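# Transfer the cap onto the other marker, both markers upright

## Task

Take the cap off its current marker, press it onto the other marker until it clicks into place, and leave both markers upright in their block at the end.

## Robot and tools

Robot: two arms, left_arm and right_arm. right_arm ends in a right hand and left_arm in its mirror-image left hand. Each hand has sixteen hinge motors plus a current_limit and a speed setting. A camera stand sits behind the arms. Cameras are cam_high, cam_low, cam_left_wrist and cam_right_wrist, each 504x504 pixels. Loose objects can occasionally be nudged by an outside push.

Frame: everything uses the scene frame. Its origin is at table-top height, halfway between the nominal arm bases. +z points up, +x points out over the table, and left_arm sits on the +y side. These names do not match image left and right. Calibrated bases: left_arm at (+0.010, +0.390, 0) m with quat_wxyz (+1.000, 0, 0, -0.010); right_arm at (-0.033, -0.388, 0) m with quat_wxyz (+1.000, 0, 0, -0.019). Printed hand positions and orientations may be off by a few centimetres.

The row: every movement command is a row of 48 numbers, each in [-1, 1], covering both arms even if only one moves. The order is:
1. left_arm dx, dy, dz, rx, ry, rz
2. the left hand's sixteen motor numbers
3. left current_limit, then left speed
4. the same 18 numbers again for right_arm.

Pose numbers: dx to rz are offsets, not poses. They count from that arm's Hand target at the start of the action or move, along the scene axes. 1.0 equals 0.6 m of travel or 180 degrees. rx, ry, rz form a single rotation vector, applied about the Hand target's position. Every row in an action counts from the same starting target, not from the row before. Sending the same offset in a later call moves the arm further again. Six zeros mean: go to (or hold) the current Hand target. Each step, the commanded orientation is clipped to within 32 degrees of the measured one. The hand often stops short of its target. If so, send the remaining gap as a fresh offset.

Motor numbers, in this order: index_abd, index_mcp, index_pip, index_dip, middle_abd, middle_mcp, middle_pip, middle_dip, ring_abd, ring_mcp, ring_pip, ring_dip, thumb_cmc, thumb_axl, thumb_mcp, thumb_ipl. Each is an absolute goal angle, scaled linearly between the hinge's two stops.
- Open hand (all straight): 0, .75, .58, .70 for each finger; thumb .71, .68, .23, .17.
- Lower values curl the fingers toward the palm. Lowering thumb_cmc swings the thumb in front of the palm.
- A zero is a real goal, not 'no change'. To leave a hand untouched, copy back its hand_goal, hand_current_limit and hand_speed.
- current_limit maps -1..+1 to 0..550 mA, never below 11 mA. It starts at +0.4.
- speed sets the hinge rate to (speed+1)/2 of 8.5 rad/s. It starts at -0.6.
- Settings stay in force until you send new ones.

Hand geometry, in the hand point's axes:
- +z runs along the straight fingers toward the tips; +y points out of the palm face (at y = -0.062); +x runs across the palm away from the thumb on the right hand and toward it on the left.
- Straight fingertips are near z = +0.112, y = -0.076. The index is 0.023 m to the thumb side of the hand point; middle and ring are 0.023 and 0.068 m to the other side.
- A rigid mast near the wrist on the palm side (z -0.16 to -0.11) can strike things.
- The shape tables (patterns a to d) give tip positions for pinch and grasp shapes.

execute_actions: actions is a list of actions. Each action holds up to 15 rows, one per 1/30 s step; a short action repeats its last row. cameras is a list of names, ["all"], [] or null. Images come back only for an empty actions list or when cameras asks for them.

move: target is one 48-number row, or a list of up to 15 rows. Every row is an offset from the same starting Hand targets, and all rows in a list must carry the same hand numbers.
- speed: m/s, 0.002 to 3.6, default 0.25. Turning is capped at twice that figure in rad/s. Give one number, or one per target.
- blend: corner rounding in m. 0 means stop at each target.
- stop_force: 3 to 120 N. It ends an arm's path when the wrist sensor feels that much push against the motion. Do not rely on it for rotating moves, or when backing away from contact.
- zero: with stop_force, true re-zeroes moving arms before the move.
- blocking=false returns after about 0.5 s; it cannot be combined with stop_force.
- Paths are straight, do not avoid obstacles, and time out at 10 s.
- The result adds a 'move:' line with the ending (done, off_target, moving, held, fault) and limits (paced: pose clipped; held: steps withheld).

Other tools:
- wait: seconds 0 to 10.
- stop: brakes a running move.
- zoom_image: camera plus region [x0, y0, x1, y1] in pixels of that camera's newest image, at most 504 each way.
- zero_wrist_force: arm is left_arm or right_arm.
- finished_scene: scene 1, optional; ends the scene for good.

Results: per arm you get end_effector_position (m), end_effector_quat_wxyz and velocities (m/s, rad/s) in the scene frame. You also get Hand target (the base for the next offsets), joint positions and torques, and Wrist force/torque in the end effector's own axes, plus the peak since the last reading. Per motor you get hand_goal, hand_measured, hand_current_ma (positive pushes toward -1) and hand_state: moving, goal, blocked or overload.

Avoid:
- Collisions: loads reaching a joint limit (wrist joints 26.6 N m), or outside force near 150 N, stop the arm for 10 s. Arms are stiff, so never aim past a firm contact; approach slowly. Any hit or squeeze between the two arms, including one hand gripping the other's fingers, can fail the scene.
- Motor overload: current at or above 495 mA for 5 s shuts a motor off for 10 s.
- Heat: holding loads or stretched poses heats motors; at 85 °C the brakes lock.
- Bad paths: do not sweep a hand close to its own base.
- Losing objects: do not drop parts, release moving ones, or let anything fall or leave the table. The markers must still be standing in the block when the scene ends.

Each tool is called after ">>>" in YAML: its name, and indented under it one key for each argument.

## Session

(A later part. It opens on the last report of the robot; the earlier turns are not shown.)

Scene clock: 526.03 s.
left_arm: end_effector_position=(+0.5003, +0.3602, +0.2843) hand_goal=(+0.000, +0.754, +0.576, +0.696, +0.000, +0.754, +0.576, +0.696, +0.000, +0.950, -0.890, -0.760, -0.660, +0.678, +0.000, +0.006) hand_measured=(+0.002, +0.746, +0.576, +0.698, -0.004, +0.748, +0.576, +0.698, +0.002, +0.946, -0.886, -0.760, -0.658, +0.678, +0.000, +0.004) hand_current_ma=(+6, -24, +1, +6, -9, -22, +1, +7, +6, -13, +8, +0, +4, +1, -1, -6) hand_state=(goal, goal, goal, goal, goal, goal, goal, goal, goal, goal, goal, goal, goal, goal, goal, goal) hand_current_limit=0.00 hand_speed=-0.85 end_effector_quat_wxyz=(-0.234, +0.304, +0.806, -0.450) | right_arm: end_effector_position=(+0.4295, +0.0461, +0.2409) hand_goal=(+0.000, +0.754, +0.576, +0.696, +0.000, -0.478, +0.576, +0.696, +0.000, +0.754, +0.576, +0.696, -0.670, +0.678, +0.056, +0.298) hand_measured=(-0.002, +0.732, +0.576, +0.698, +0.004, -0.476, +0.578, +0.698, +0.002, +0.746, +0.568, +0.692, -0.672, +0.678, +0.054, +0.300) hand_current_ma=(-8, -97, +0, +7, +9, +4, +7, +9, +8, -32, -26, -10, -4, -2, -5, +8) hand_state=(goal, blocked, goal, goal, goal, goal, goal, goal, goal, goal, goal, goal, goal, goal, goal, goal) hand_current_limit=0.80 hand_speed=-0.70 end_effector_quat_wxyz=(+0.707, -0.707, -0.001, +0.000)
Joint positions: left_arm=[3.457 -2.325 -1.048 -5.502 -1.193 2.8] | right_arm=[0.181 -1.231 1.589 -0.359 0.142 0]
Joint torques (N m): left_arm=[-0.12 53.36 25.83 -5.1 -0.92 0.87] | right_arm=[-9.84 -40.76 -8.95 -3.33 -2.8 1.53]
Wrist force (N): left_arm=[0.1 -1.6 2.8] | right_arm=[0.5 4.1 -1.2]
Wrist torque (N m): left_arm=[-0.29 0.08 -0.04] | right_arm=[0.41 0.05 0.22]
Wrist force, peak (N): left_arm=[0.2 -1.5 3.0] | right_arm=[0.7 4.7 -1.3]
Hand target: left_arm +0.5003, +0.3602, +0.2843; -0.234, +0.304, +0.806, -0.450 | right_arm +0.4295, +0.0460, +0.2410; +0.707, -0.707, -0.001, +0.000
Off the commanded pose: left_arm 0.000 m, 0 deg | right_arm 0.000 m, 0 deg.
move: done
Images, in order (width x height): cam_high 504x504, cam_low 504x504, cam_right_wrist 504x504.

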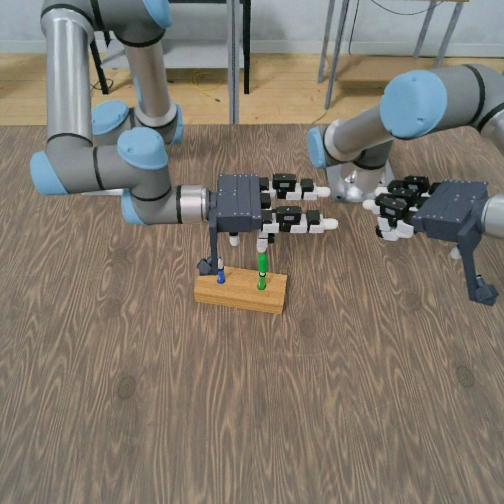

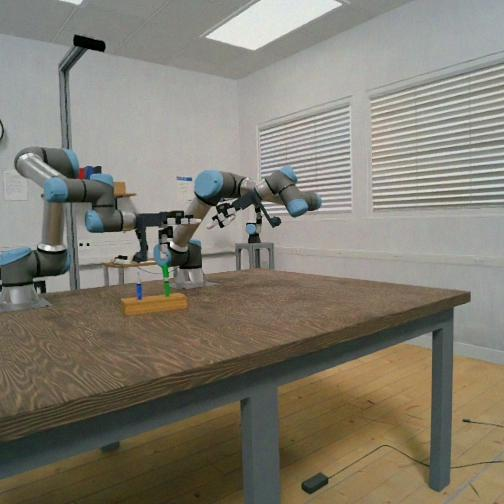

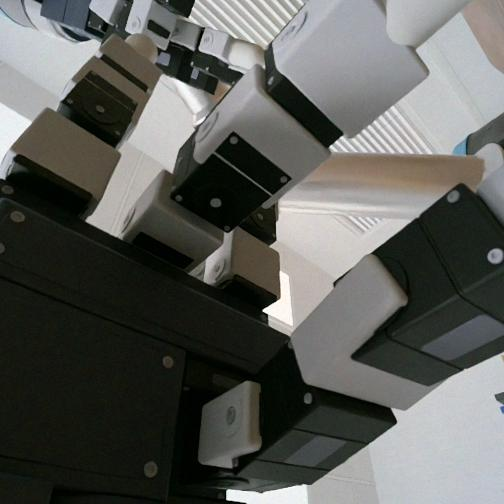

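>>> move:
  target:
    - [0,0,0,0,0,0, 0,0.754,0.576,0.696, 0,0.754,0.576,0.696, 0,0.95,-0.89,-0.76, -0.66,0.678,0.0,0.0054, 0.0,-0.85, 0.0092,0.008,-0.018,0,0,0, 0,0.754,0.576,0.696, 0,-0.479,0.576,0.696, 0,0.754,0.576,0.696, -0.67,0.678,0.056,0.297, 0.8,-0.7]
  speed: 0.05
  stop_force: 3
  cameras: ["cam_low","cam_high"]

>>> zoom_image:
  camera: "cam_low"
  region: [140, 242, 190, 292]

>>> zoom_image:
  camera: "cam_high"
  region: [235, 235, 285, 285]

Scene clock: 529.20 s.
left_arm: end_effector_position=(+0.5003, +0.3602, +0.2843) hand_goal=(+0.000, +0.754, +0.576, +0.696, +0.000, +0.754, +0.576, +0.696, +0.000, +0.950, -0.890, -0.760, -0.660, +0.678, +0.000, +0.006) hand_measured=(+0.002, +0.746, +0.576, +0.698, -0.004, +0.748, +0.576, +0.698, +0.002, +0.946, -0.886, -0.760, -0.658, +0.678, +0.000, +0.004) hand_current_ma=(+6, -24, +1, +6, -9, -22, +1, +7, +6, -13, +8, +0, +4, +1, -1, -6) hand_state=(goal, goal, goal, goal, goal, goal, goal, goal, goal, goal, goal, goal, goal, goal, goal, goal) hand_current_limit=0.00 hand_speed=-0.85 end_effector_quat_wxyz=(-0.234, +0.304, +0.806, -0.450) | right_arm: end_effector_position=(+0.4350, +0.0509, +0.2302) hand_goal=(+0.000, +0.754, +0.576, +0.696, +0.000, -0.478, +0.576, +0.696, +0.000, +0.754, +0.576, +0.696, -0.670, +0.678, +0.056, +0.298) hand_measured=(-0.002, +0.732, +0.576, +0.698, +0.004, -0.476, +0.578, +0.698, +0.002, +0.746, +0.568, +0.692, -0.672, +0.678, +0.054, +0.300) hand_current_ma=(-8, -97, +0, +7, +9, +3, +7, +9, +8, -32, -26, -10, -4, -2, -5, +8) hand_state=(goal, blocked, goal, goal, goal, goal, goal, goal, goal, goal, goal, goal, goal, goal, goal, goal) hand_current_limit=0.80 hand_speed=-0.70 end_effector_quat_wxyz=(+0.707, -0.707, -0.001, +0.000)
Joint positions: left_arm=[3.457 -2.325 -1.048 -5.502 -1.193 2.8] | right_arm=[0.188 -1.206 1.584 -0.38 0.149 0.001]
Joint torques (N m): left_arm=[0.2 53.74 26.49 -5.07 -1.13 0.54] | right_arm=[11.17 -22.69 -25.56 -3.21 2.65 1.36]
Wrist force (N): left_arm=[0.2 -1.7 2.7] | right_arm=[0.9 4.5 -1.4]
Wrist torque (N m): left_arm=[-0.30 0.08 -0.04] | right_arm=[0.47 -0.01 0.26]
Wrist force, peak (N): left_arm=[0.2 -1.7 2.9] | right_arm=[0.9 4.7 -1.3]
Hand target: left_arm +0.5003, +0.3602, +0.2843; -0.234, +0.304, +0.806, -0.450 | right_arm +0.4350, +0.0508, +0.2302; +0.707, -0.707, -0.001, +0.000
Off the commanded pose: left_arm 0.000 m, 0 deg | right_arm 0.000 m, 0 deg.
move: done
Images, in order (width x height): cam_high 504x504, cam_low 504x504.

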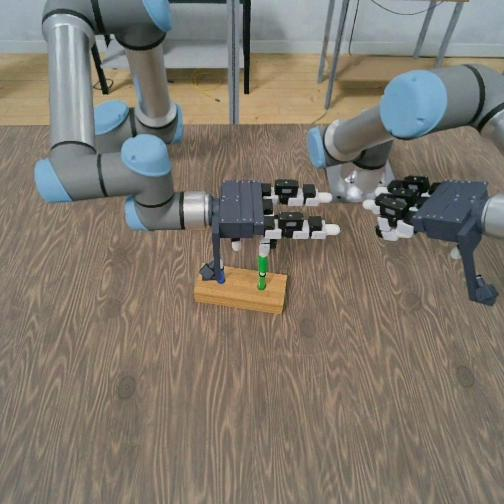

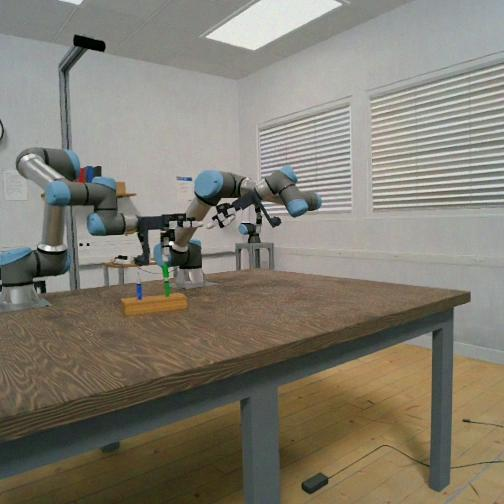

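Scaled by 10.080.

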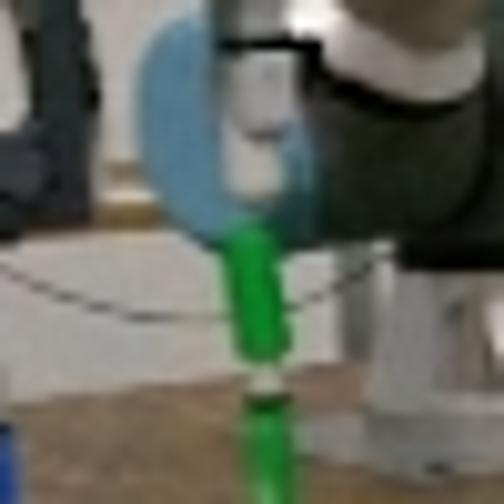

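Scaled by 10.080.

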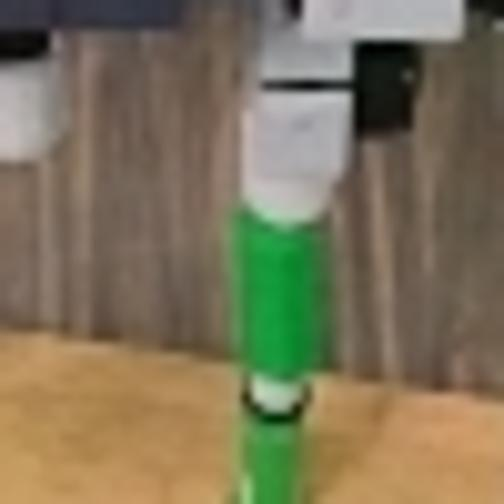

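>>> move:
  target:
    - [0,0,0,0,0,0, 0,0.754,0.576,0.696, 0,0.754,0.576,0.696, 0,0.95,-0.89,-0.76, -0.66,0.678,0.0,0.0054, 0.0,-0.85, 0,-0.0035,0,0,0,0, 0,0.754,0.576,0.696, 0,-0.479,0.576,0.696, 0,0.754,0.576,0.696, -0.67,0.678,0.056,0.297, 0.8,-0.7]
    - [0,0,0,0,0,0, 0,0.754,0.576,0.696, 0,0.754,0.576,0.696, 0,0.95,-0.89,-0.76, -0.66,0.678,0.0,0.0054, 0.0,-0.85, 0,-0.0035,-0.045,0,0,0, 0,0.754,0.576,0.696, 0,-0.479,0.576,0.696, 0,0.754,0.576,0.696, -0.67,0.678,0.056,0.297, 0.8,-0.7]
  speed: 0.01
  stop_force: 10
  cameras: ["cam_low","cam_high"]

>>> zoom_image:
  camera: "cam_low"
  region: [140, 242, 190, 302]

>>> zoom_image:
  camera: "cam_high"
  region: [235, 235, 285, 285]

Scene clock: 533.73 s.
left_arm: end_effector_position=(+0.5003, +0.3602, +0.2843) hand_goal=(+0.000, +0.754, +0.576, +0.696, +0.000, +0.754, +0.576, +0.696, +0.000, +0.950, -0.890, -0.760, -0.660, +0.678, +0.000, +0.006) hand_measured=(+0.002, +0.746, +0.576, +0.698, -0.004, +0.748, +0.576, +0.698, +0.002, +0.946, -0.886, -0.760, -0.658, +0.678, +0.000, +0.004) hand_current_ma=(+6, -24, +1, +6, -9, -22, +1, +7, +6, -13, +8, +0, +4, +1, -1, -6) hand_state=(goal, goal, goal, goal, goal, goal, goal, goal, goal, goal, goal, goal, goal, goal, goal, goal) hand_current_limit=0.00 hand_speed=-0.85 end_effector_quat_wxyz=(-0.234, +0.304, +0.806, -0.450) | right_arm: end_effector_position=(+0.4350, +0.0487, +0.2095) hand_goal=(+0.000, +0.754, +0.576, +0.696, +0.000, -0.478, +0.576, +0.696, +0.000, +0.754, +0.576, +0.696, -0.670, +0.678, +0.056, +0.298) hand_measured=(-0.002, +0.732, +0.576, +0.698, +0.000, -0.480, +0.576, +0.698, +0.002, +0.746, +0.568, +0.692, -0.672, +0.678, +0.054, +0.300) hand_current_ma=(-8, -97, +0, +7, -1, -4, +3, +6, +8, -33, -26, -10, -4, -2, -5, +8) hand_state=(goal, blocked, goal, goal, goal, goal, goal, goal, goal, goal, goal, goal, goal, goal, goal, goal) hand_current_limit=0.80 hand_speed=-0.70 end_effector_quat_wxyz=(+0.707, -0.707, -0.001, +0.000)
Joint positions: left_arm=[3.457 -2.325 -1.048 -5.502 -1.193 2.8] | right_arm=[0.184 -1.189 1.616 -0.429 0.145 0]
Joint torques (N m): left_arm=[-0.87 53.66 25.99 -4.85 -1.14 0.52] | right_arm=[-9.65 -38.12 -25.52 2.65 -2.91 -0.01]
Wrist force (N): left_arm=[0.3 -1.6 2.7] | right_arm=[0.5 -5.3 -1.2]
Wrist torque (N m): left_arm=[-0.29 0.07 -0.03] | right_arm=[0.18 0.04 0.09]
Wrist force, peak (N): left_arm=[0.1 -1.8 3.0] | right_arm=[0.8 -10.6 -1.2]
Hand target: left_arm +0.5003, +0.3602, +0.2843; -0.234, +0.304, +0.806, -0.450 | right_arm +0.4350, +0.0488, +0.2095; +0.707, -0.707, -0.001, +0.000 (not the last commanded pose)
Off the commanded pose: left_arm 0.000 m, 0 deg | right_arm 0.006 m, 0 deg.
move: contact (right_arm); path passed 1 of 2 targets
Images, in order (width x height): cam_high 504x504, cam_low 504x504.

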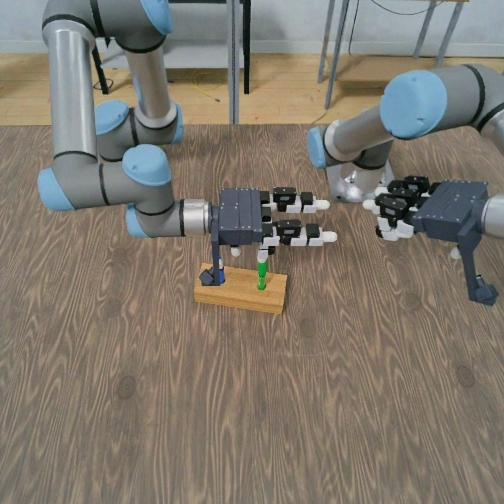

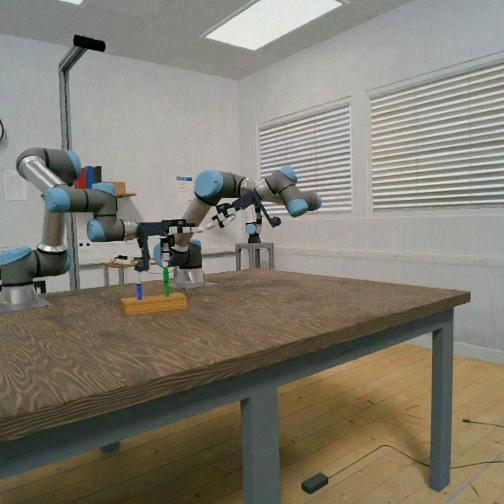

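Scaled by 8.400.

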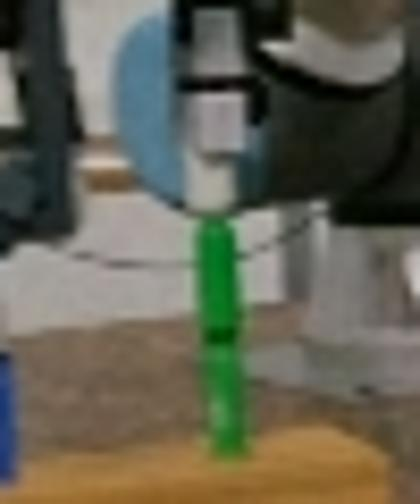

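Scaled by 10.080.

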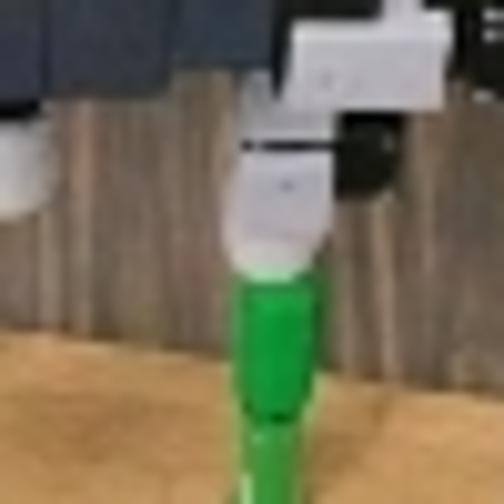

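>>> move:
  target:
    - [0,0,0,0,0,0, 0,0.754,0.576,0.696, 0,0.754,0.576,0.696, 0,0.95,-0.89,-0.76, -0.66,0.678,0.0,0.0054, 0.0,-0.85, 0,0,-0.03,0,0,0, 0,0.754,0.576,0.696, 0,-0.479,0.576,0.696, 0,0.754,0.576,0.696, -0.67,0.678,0.056,0.297, 0.8,-0.7]
  speed: 0.01
  stop_force: 22
  cameras: ["cam_low","cam_high"]

>>> zoom_image:
  camera: "cam_low"
  region: [140, 242, 190, 302]

>>> zoom_image:
  camera: "cam_high"
  region: [235, 235, 285, 285]

Scene clock: 536.13 s.
left_arm: end_effector_position=(+0.5003, +0.3602, +0.2843) hand_goal=(+0.000, +0.754, +0.576, +0.696, +0.000, +0.754, +0.576, +0.696, +0.000, +0.950, -0.890, -0.760, -0.660, +0.678, +0.000, +0.006) hand_measured=(+0.002, +0.746, +0.576, +0.698, -0.004, +0.748, +0.576, +0.698, +0.002, +0.946, -0.886, -0.760, -0.658, +0.678, +0.000, +0.004) hand_current_ma=(+6, -24, +1, +6, -9, -22, +1, +7, +6, -13, +8, +0, +4, +1, -1, -6) hand_state=(goal, goal, goal, goal, goal, goal, goal, goal, goal, goal, goal, goal, goal, goal, goal, goal) hand_current_limit=0.00 hand_speed=-0.85 end_effector_quat_wxyz=(-0.234, +0.304, +0.806, -0.450) | right_arm: end_effector_position=(+0.4351, +0.0488, +0.2081) hand_goal=(+0.000, +0.754, +0.576, +0.696, +0.000, -0.478, +0.576, +0.696, +0.000, +0.754, +0.576, +0.696, -0.670, +0.678, +0.056, +0.298) hand_measured=(-0.002, +0.732, +0.576, +0.698, -0.006, -0.496, +0.568, +0.692, +0.002, +0.746, +0.568, +0.692, -0.672, +0.678, +0.054, +0.300) hand_current_ma=(-8, -97, +0, +7, -18, -72, -32, -12, +8, -33, -26, -10, -4, -2, -5, +8) hand_state=(goal, blocked, goal, goal, goal, goal, goal, goal, goal, goal, goal, goal, goal, goal, goal, goal) hand_current_limit=0.80 hand_speed=-0.70 end_effector_quat_wxyz=(+0.707, -0.707, -0.001, +0.000)
Joint positions: left_arm=[3.457 -2.325 -1.048 -5.502 -1.193 2.8] | right_arm=[0.184 -1.187 1.618 -0.432 0.145 0]
Joint torques (N m): left_arm=[0.15 53.79 25.59 -4.96 -1.08 0.45] | right_arm=[-7.25 -29.35 -19.46 3.31 -2.9 0.23]
Wrist force (N): left_arm=[0.1 -1.5 2.9] | right_arm=[0.8 -24.8 -1.2]
Wrist torque (N m): left_arm=[-0.29 0.09 -0.05] | right_arm=[-0.41 0.01 -0.32]
Wrist force, peak (N): left_arm=[0.2 -1.7 3.0] | right_arm=[1.0 -33.2 -1.1]
Hand target: left_arm +0.5003, +0.3602, +0.2843; -0.234, +0.304, +0.806, -0.450 | right_arm +0.4351, +0.0488, +0.2081; +0.707, -0.707, -0.001, +0.000 (not the last commanded pose)
Off the commanded pose: left_arm 0.000 m, 0 deg | right_arm 0.017 m, 0 deg.
move: contact (right_arm)
Images, in order (width x height): cam_high 504x504, cam_low 504x504.

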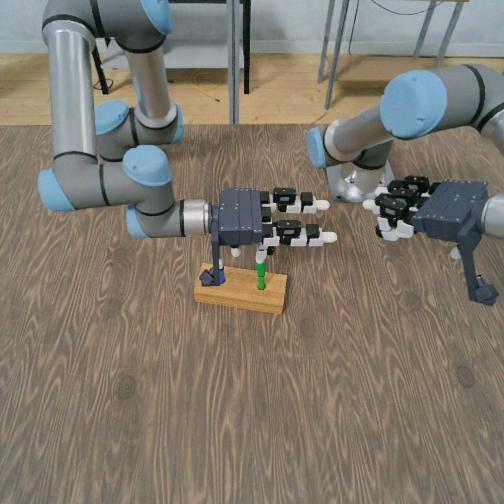

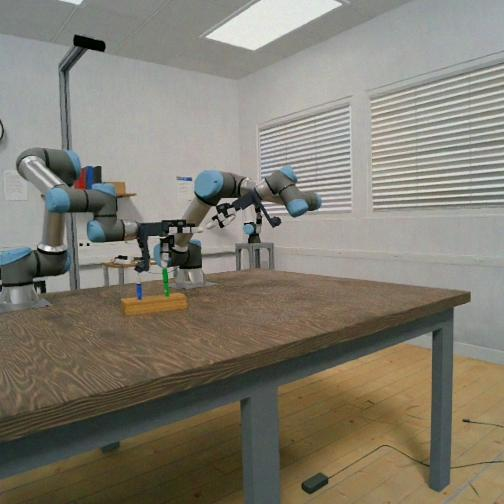

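Scaled by 8.400.

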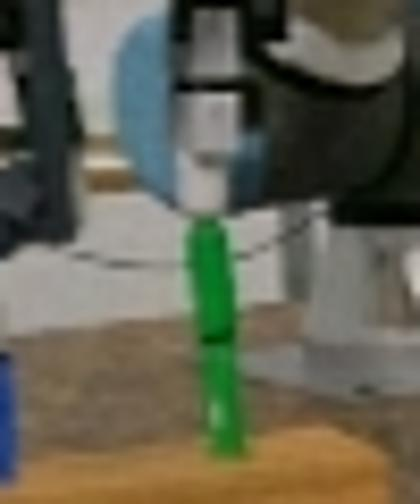

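Scaled by 10.080.

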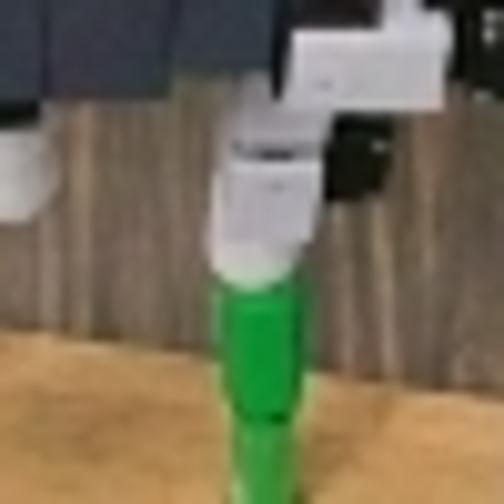

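>>> move:
  target:
    - [0,0,0,0,0,0, 0,0.754,0.576,0.696, 0,0.754,0.576,0.696, 0,0.95,-0.89,-0.76, -0.66,0.678,0.0,0.0054, 0.0,-0.85, 0,0.004,0.06,0,0,0, 0,0.754,0.576,0.696, 0,-0.479,0.576,0.696, 0,0.754,0.576,0.696, -0.67,0.678,0.056,0.297, 0.8,-0.7]
  speed: 0.04
  cameras: ["cam_low","cam_high"]

>>> zoom_image:
  camera: "cam_low"
  region: [130, 242, 190, 302]

>>> zoom_image:
  camera: "cam_high"
  region: [205, 235, 285, 315]

Scene clock: 538.10 s.
left_arm: end_effector_position=(+0.5003, +0.3602, +0.2843) hand_goal=(+0.000, +0.754, +0.576, +0.696, +0.000, +0.754, +0.576, +0.696, +0.000, +0.950, -0.890, -0.760, -0.660, +0.678, +0.000, +0.006) hand_measured=(+0.002, +0.746, +0.576, +0.698, -0.004, +0.748, +0.576, +0.698, +0.002, +0.946, -0.886, -0.760, -0.658, +0.678, +0.000, +0.004) hand_current_ma=(+6, -24, +1, +6, -9, -22, +1, +7, +6, -13, +8, +0, +4, +1, -1, -6) hand_state=(goal, goal, goal, goal, goal, goal, goal, goal, goal, goal, goal, goal, goal, goal, goal, goal) hand_current_limit=0.00 hand_speed=-0.85 end_effector_quat_wxyz=(-0.234, +0.304, +0.806, -0.450) | right_arm: end_effector_position=(+0.4351, +0.0512, +0.2442) hand_goal=(+0.000, +0.754, +0.576, +0.696, +0.000, -0.478, +0.576, +0.696, +0.000, +0.754, +0.576, +0.696, -0.670, +0.678, +0.056, +0.298) hand_measured=(-0.002, +0.732, +0.576, +0.698, -0.004, -0.484, +0.572, +0.694, +0.002, +0.746, +0.568, +0.692, -0.672, +0.678, +0.054, +0.300) hand_current_ma=(-8, -97, +0, +7, -9, -19, -12, -9, +8, -33, -26, -10, -4, -2, -5, +8) hand_state=(goal, blocked, goal, goal, goal, goal, goal, goal, goal, goal, goal, goal, goal, goal, goal, goal) hand_current_limit=0.80 hand_speed=-0.70 end_effector_quat_wxyz=(+0.707, -0.707, -0.001, +0.000)
Joint positions: left_arm=[3.457 -2.325 -1.048 -5.502 -1.193 2.8] | right_arm=[0.189 -1.217 1.562 -0.346 0.15 0]
Joint torques (N m): left_arm=[-0.46 54.29 26.38 -5.03 -1.19 0.59] | right_arm=[11.62 -27.03 -31.12 2.26 2.5 -1.23]
Wrist force (N): left_arm=[0.1 -1.5 2.7] | right_arm=[0.2 3.7 -2.3]
Wrist torque (N m): left_arm=[-0.28 0.09 -0.06] | right_arm=[0.46 0.11 0.28]
Wrist force, peak (N): left_arm=[0.3 -1.7 2.9] | right_arm=[1.1 -24.9 -1.0]
Hand target: left_arm +0.5003, +0.3602, +0.2843; -0.234, +0.304, +0.806, -0.450 | right_arm +0.4351, +0.0512, +0.2441; +0.707, -0.707, -0.001, +0.000
Off the commanded pose: left_arm 0.000 m, 0 deg | right_arm 0.000 m, 0 deg.
move: done
Images, in order (width x height): cam_high 504x504, cam_low 504x504.

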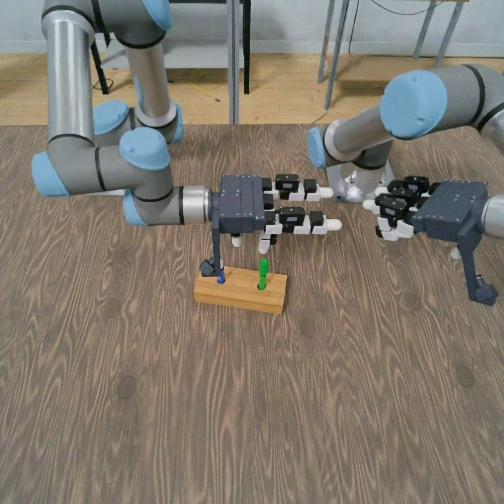

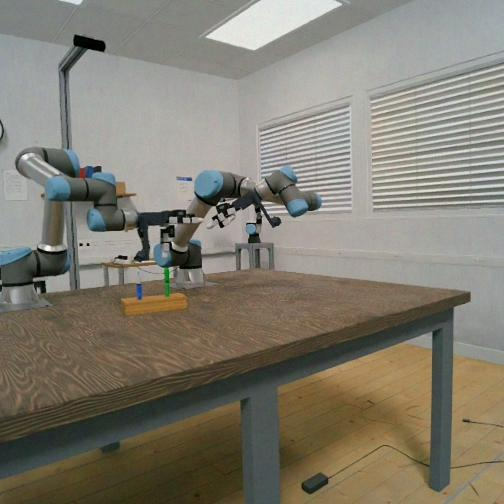

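Scaled by 8.400.

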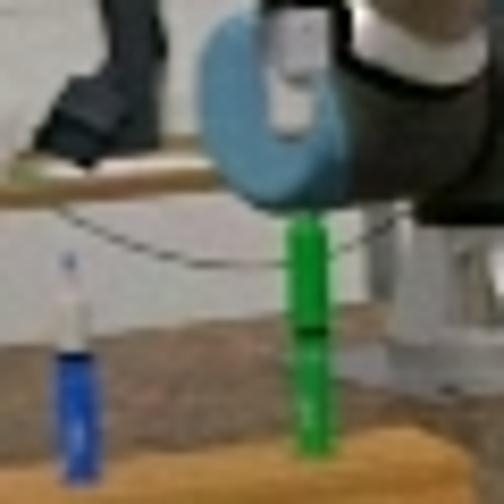

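Scaled by 6.300.

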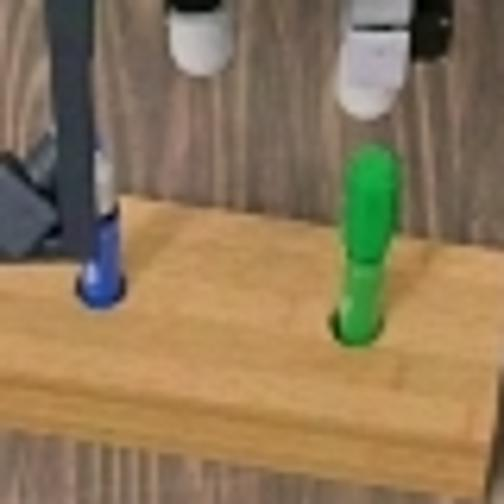

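>>> move:
  target:
    - [0,0,0,0,0,0, 0,0.754,0.576,0.696, 0,0.754,0.576,0.696, 0,0.95,-0.89,-0.76, -0.66,0.678,0.0,0.0054, 0.0,-0.85, 0.0358,-0.026,0.05,0,0,-0.25, 0,0.754,0.576,0.696, 0,0.754,0.576,0.696, 0,0.754,0.576,0.696, 0.71,0.678,0.23,0.17, 0.2,-0.4]
    - [0,0,0,0,0,0, 0,0.754,0.576,0.696, 0,0.754,0.576,0.696, 0,0.95,-0.89,-0.76, -0.66,0.678,0.0,0.0054, 0.0,-0.85, 0.0358,-0.026,-0.19,0,0,-0.25, 0,0.754,0.576,0.696, 0,0.754,0.576,0.696, 0,0.754,0.576,0.696, 0.71,0.678,0.23,0.17, 0.2,-0.4]
  speed: [0.2,0.12]
  cameras: ["cam_low","cam_high","cam_right_wrist"]

>>> zoom_image:
  camera: "cam_right_wrist"
  region: [254, 0, 504, 250]

Scene clock: 543.87 s.
left_arm: end_effector_position=(+0.5003, +0.3602, +0.2843) hand_goal=(+0.000, +0.754, +0.576, +0.696, +0.000, +0.754, +0.576, +0.696, +0.000, +0.950, -0.890, -0.760, -0.660, +0.678, +0.000, +0.006) hand_measured=(+0.002, +0.746, +0.576, +0.698, -0.004, +0.748, +0.576, +0.698, +0.002, +0.946, -0.886, -0.760, -0.658, +0.678, +0.000, +0.004) hand_current_ma=(+6, -24, +1, +6, -9, -22, +1, +7, +6, -13, +8, +0, +4, +1, -1, -6) hand_state=(goal, goal, goal, goal, goal, goal, goal, goal, goal, goal, goal, goal, goal, goal, goal, goal) hand_current_limit=0.00 hand_speed=-0.85 end_effector_quat_wxyz=(-0.234, +0.304, +0.806, -0.450) | right_arm: end_effector_position=(+0.4566, +0.0355, +0.1302) hand_goal=(+0.000, +0.754, +0.576, +0.696, +0.000, +0.754, +0.576, +0.696, +0.000, +0.754, +0.576, +0.696, +0.710, +0.678, +0.230, +0.170) hand_measured=(-0.002, +0.732, +0.576, +0.698, -0.004, +0.732, +0.572, +0.694, +0.002, +0.746, +0.568, +0.692, +0.692, +0.678, +0.228, +0.172) hand_current_ma=(-8, -93, +0, +7, -9, -90, -12, -9, +8, -33, -25, -10, -69, -2, -9, +7) hand_state=(goal, blocked, goal, goal, goal, blocked, goal, goal, goal, goal, goal, goal, goal, goal, goal, goal) hand_current_limit=0.20 hand_speed=-0.40 end_effector_quat_wxyz=(+0.653, -0.654, +0.270, -0.271)
Joint positions: left_arm=[3.457 -2.325 -1.048 -5.502 -1.193 2.8] | right_arm=[0.336 -1.32 2.042 -0.722 1.083 -0.002]
Joint torques (N m): left_arm=[0.33 53.34 25.64 -4.86 -1.13 0.35] | right_arm=[11.04 -17.19 -6.69 -4.79 2.61 1.23]
Wrist force (N): left_arm=[0.2 -1.4 2.7] | right_arm=[-0.1 3.7 -1.7]
Wrist torque (N m): left_arm=[-0.26 0.08 -0.04] | right_arm=[0.40 0.10 0.11]
Wrist force, peak (N): left_arm=[0.2 -1.7 3.0] | right_arm=[-0.1 4.6 -2.0]
Hand target: left_arm +0.5003, +0.3602, +0.2843; -0.234, +0.304, +0.806, -0.450 | right_arm +0.4566, +0.0356, +0.1301; +0.653, -0.654, +0.270, -0.271
Off the commanded pose: left_arm 0.000 m, 0 deg | right_arm 0.000 m, 0 deg.
move: done
Images, in order (width x height): cam_high 504x504, cam_low 504x504, cam_right_wrist 504x504.

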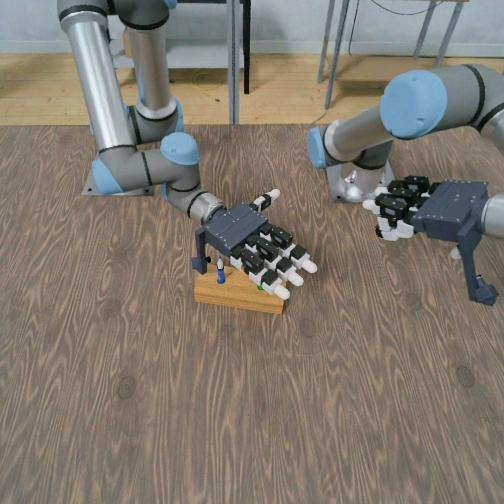

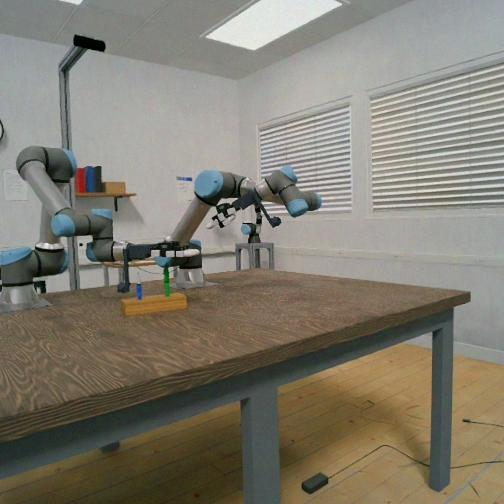

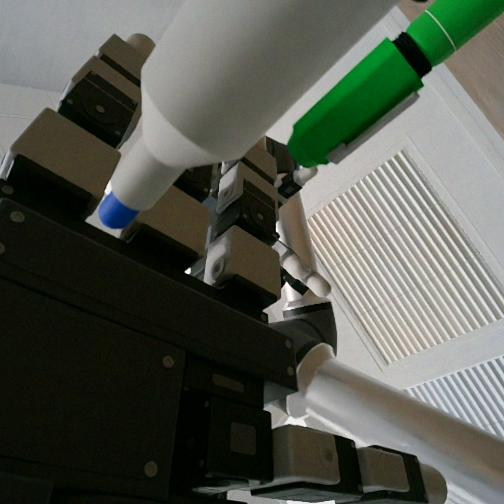

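Scaled by 2.016.

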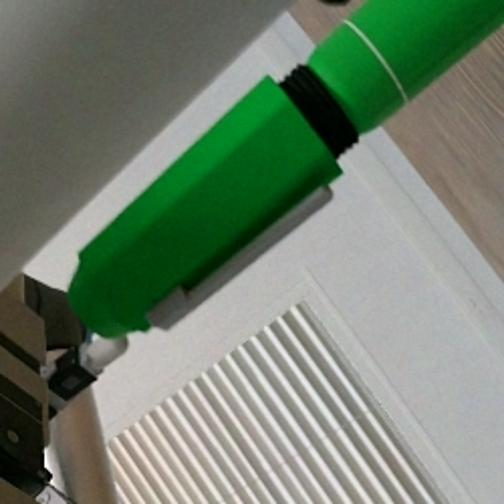

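>>> zoom_image:
  camera: "cam_right_wrist"
  region: [374, 10, 464, 100]

>>> zoom_image:
  camera: "cam_low"
  region: [130, 252, 190, 312]

Scaled by 5.600.

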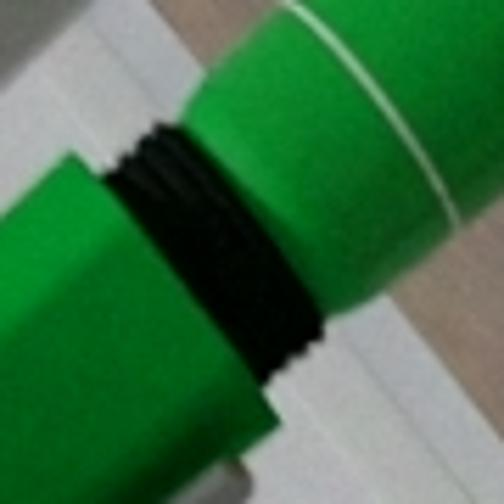

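Scaled by 8.400.

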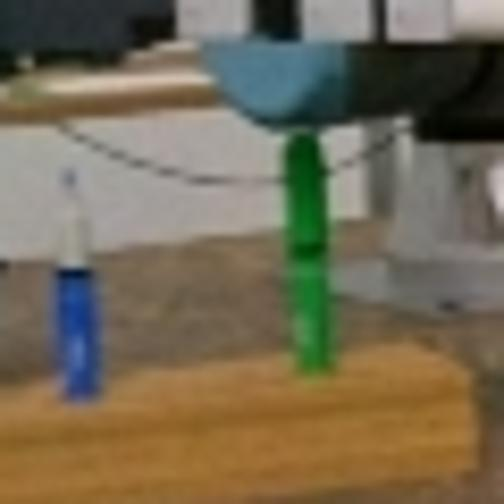

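>>> move:
  target:
    - [0,0,0,0,0,0, 0,0.754,0.576,0.696, 0,0.754,0.576,0.696, 0,0.95,-0.89,-0.76, -0.66,0.678,0.0,0.0054, 0.0,-0.85, 0,0,0.2,0,0,0, 0,0.754,0.576,0.696, 0,0.754,0.576,0.696, 0,0.754,0.576,0.696, 0.71,0.678,0.23,0.17, 0.2,-0.4]
  speed: 0.12
  cameras: ["cam_low","cam_high"]

>>> zoom_image:
  camera: "cam_low"
  region: [130, 262, 180, 312]

>>> zoom_image:
  camera: "cam_high"
  region: [195, 235, 295, 315]

Scene clock: 547.63 s.
left_arm: end_effector_position=(+0.5003, +0.3602, +0.2843) hand_goal=(+0.000, +0.754, +0.576, +0.696, +0.000, +0.754, +0.576, +0.696, +0.000, +0.950, -0.890, -0.760, -0.660, +0.678, +0.000, +0.006) hand_measured=(+0.002, +0.746, +0.576, +0.698, -0.004, +0.748, +0.576, +0.698, +0.002, +0.946, -0.886, -0.760, -0.658, +0.678, +0.000, +0.004) hand_current_ma=(+6, -24, +1, +6, -9, -22, +1, +7, +6, -13, +8, +0, +4, +1, -1, -6) hand_state=(goal, goal, goal, goal, goal, goal, goal, goal, goal, goal, goal, goal, goal, goal, goal, goal) hand_current_limit=0.00 hand_speed=-0.85 end_effector_quat_wxyz=(-0.234, +0.304, +0.806, -0.450) | right_arm: end_effector_position=(+0.4566, +0.0356, +0.2501) hand_goal=(+0.000, +0.754, +0.576, +0.696, +0.000, +0.754, +0.576, +0.696, +0.000, +0.754, +0.576, +0.696, +0.710, +0.678, +0.230, +0.170) hand_measured=(-0.002, +0.732, +0.576, +0.698, -0.004, +0.732, +0.572, +0.694, +0.002, +0.746, +0.568, +0.692, +0.692, +0.678, +0.228, +0.172) hand_current_ma=(-8, -93, +0, +7, -9, -90, -12, -9, +8, -34, -25, -10, -69, -2, -9, +7) hand_state=(goal, blocked, goal, goal, goal, blocked, goal, goal, goal, goal, goal, goal, goal, goal, goal, goal) hand_current_limit=0.20 hand_speed=-0.40 end_effector_quat_wxyz=(+0.653, -0.654, +0.270, -0.271)
Joint positions: left_arm=[3.457 -2.325 -1.048 -5.502 -1.193 2.8] | right_arm=[0.336 -1.481 1.877 -0.396 1.083 -0.002]
Joint torques (N m): left_arm=[0.39 53.38 25.96 -4.88 -1.08 0.24] | right_arm=[-10.22 -32.41 -31.58 1.14 -2.71 -1.4]
Wrist force (N): left_arm=[0.1 -1.4 2.7] | right_arm=[-0.1 3.4 -2.0]
Wrist torque (N m): left_arm=[-0.27 0.08 -0.05] | right_arm=[0.39 0.13 0.23]
Wrist force, peak (N): left_arm=[0.1 -1.7 3.0] | right_arm=[-0.1 4.8 -2.2]
Hand target: left_arm +0.5003, +0.3602, +0.2843; -0.234, +0.304, +0.806, -0.450 | right_arm +0.4566, +0.0356, +0.2501; +0.653, -0.654, +0.270, -0.271
Off the commanded pose: left_arm 0.000 m, 0 deg | right_arm 0.000 m, 0 deg.
move: done
Images, in order (width x height): cam_high 504x504, cam_low 504x504.

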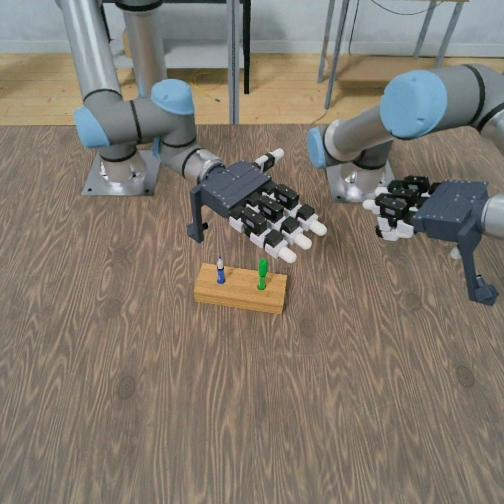

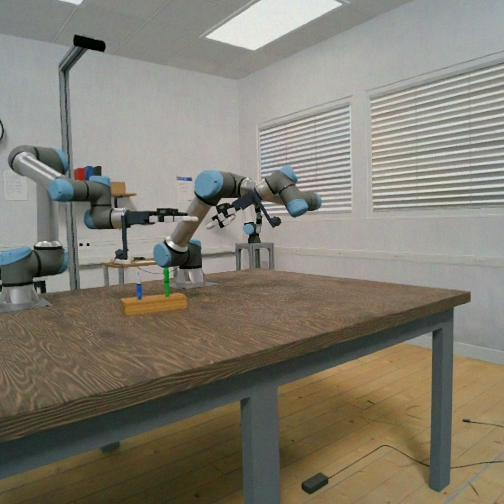

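Scaled by 10.080.

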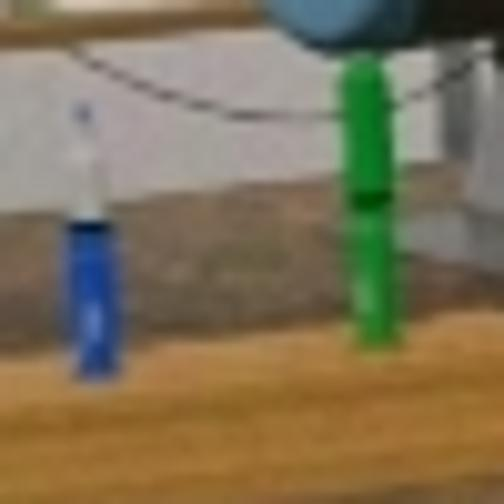

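Scaled by 5.040.

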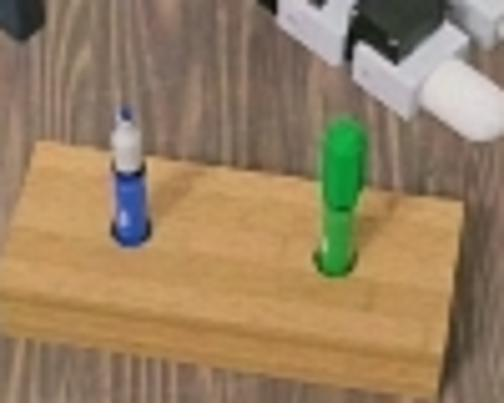

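>>> finished_scene:

The scene is finished: the task was done.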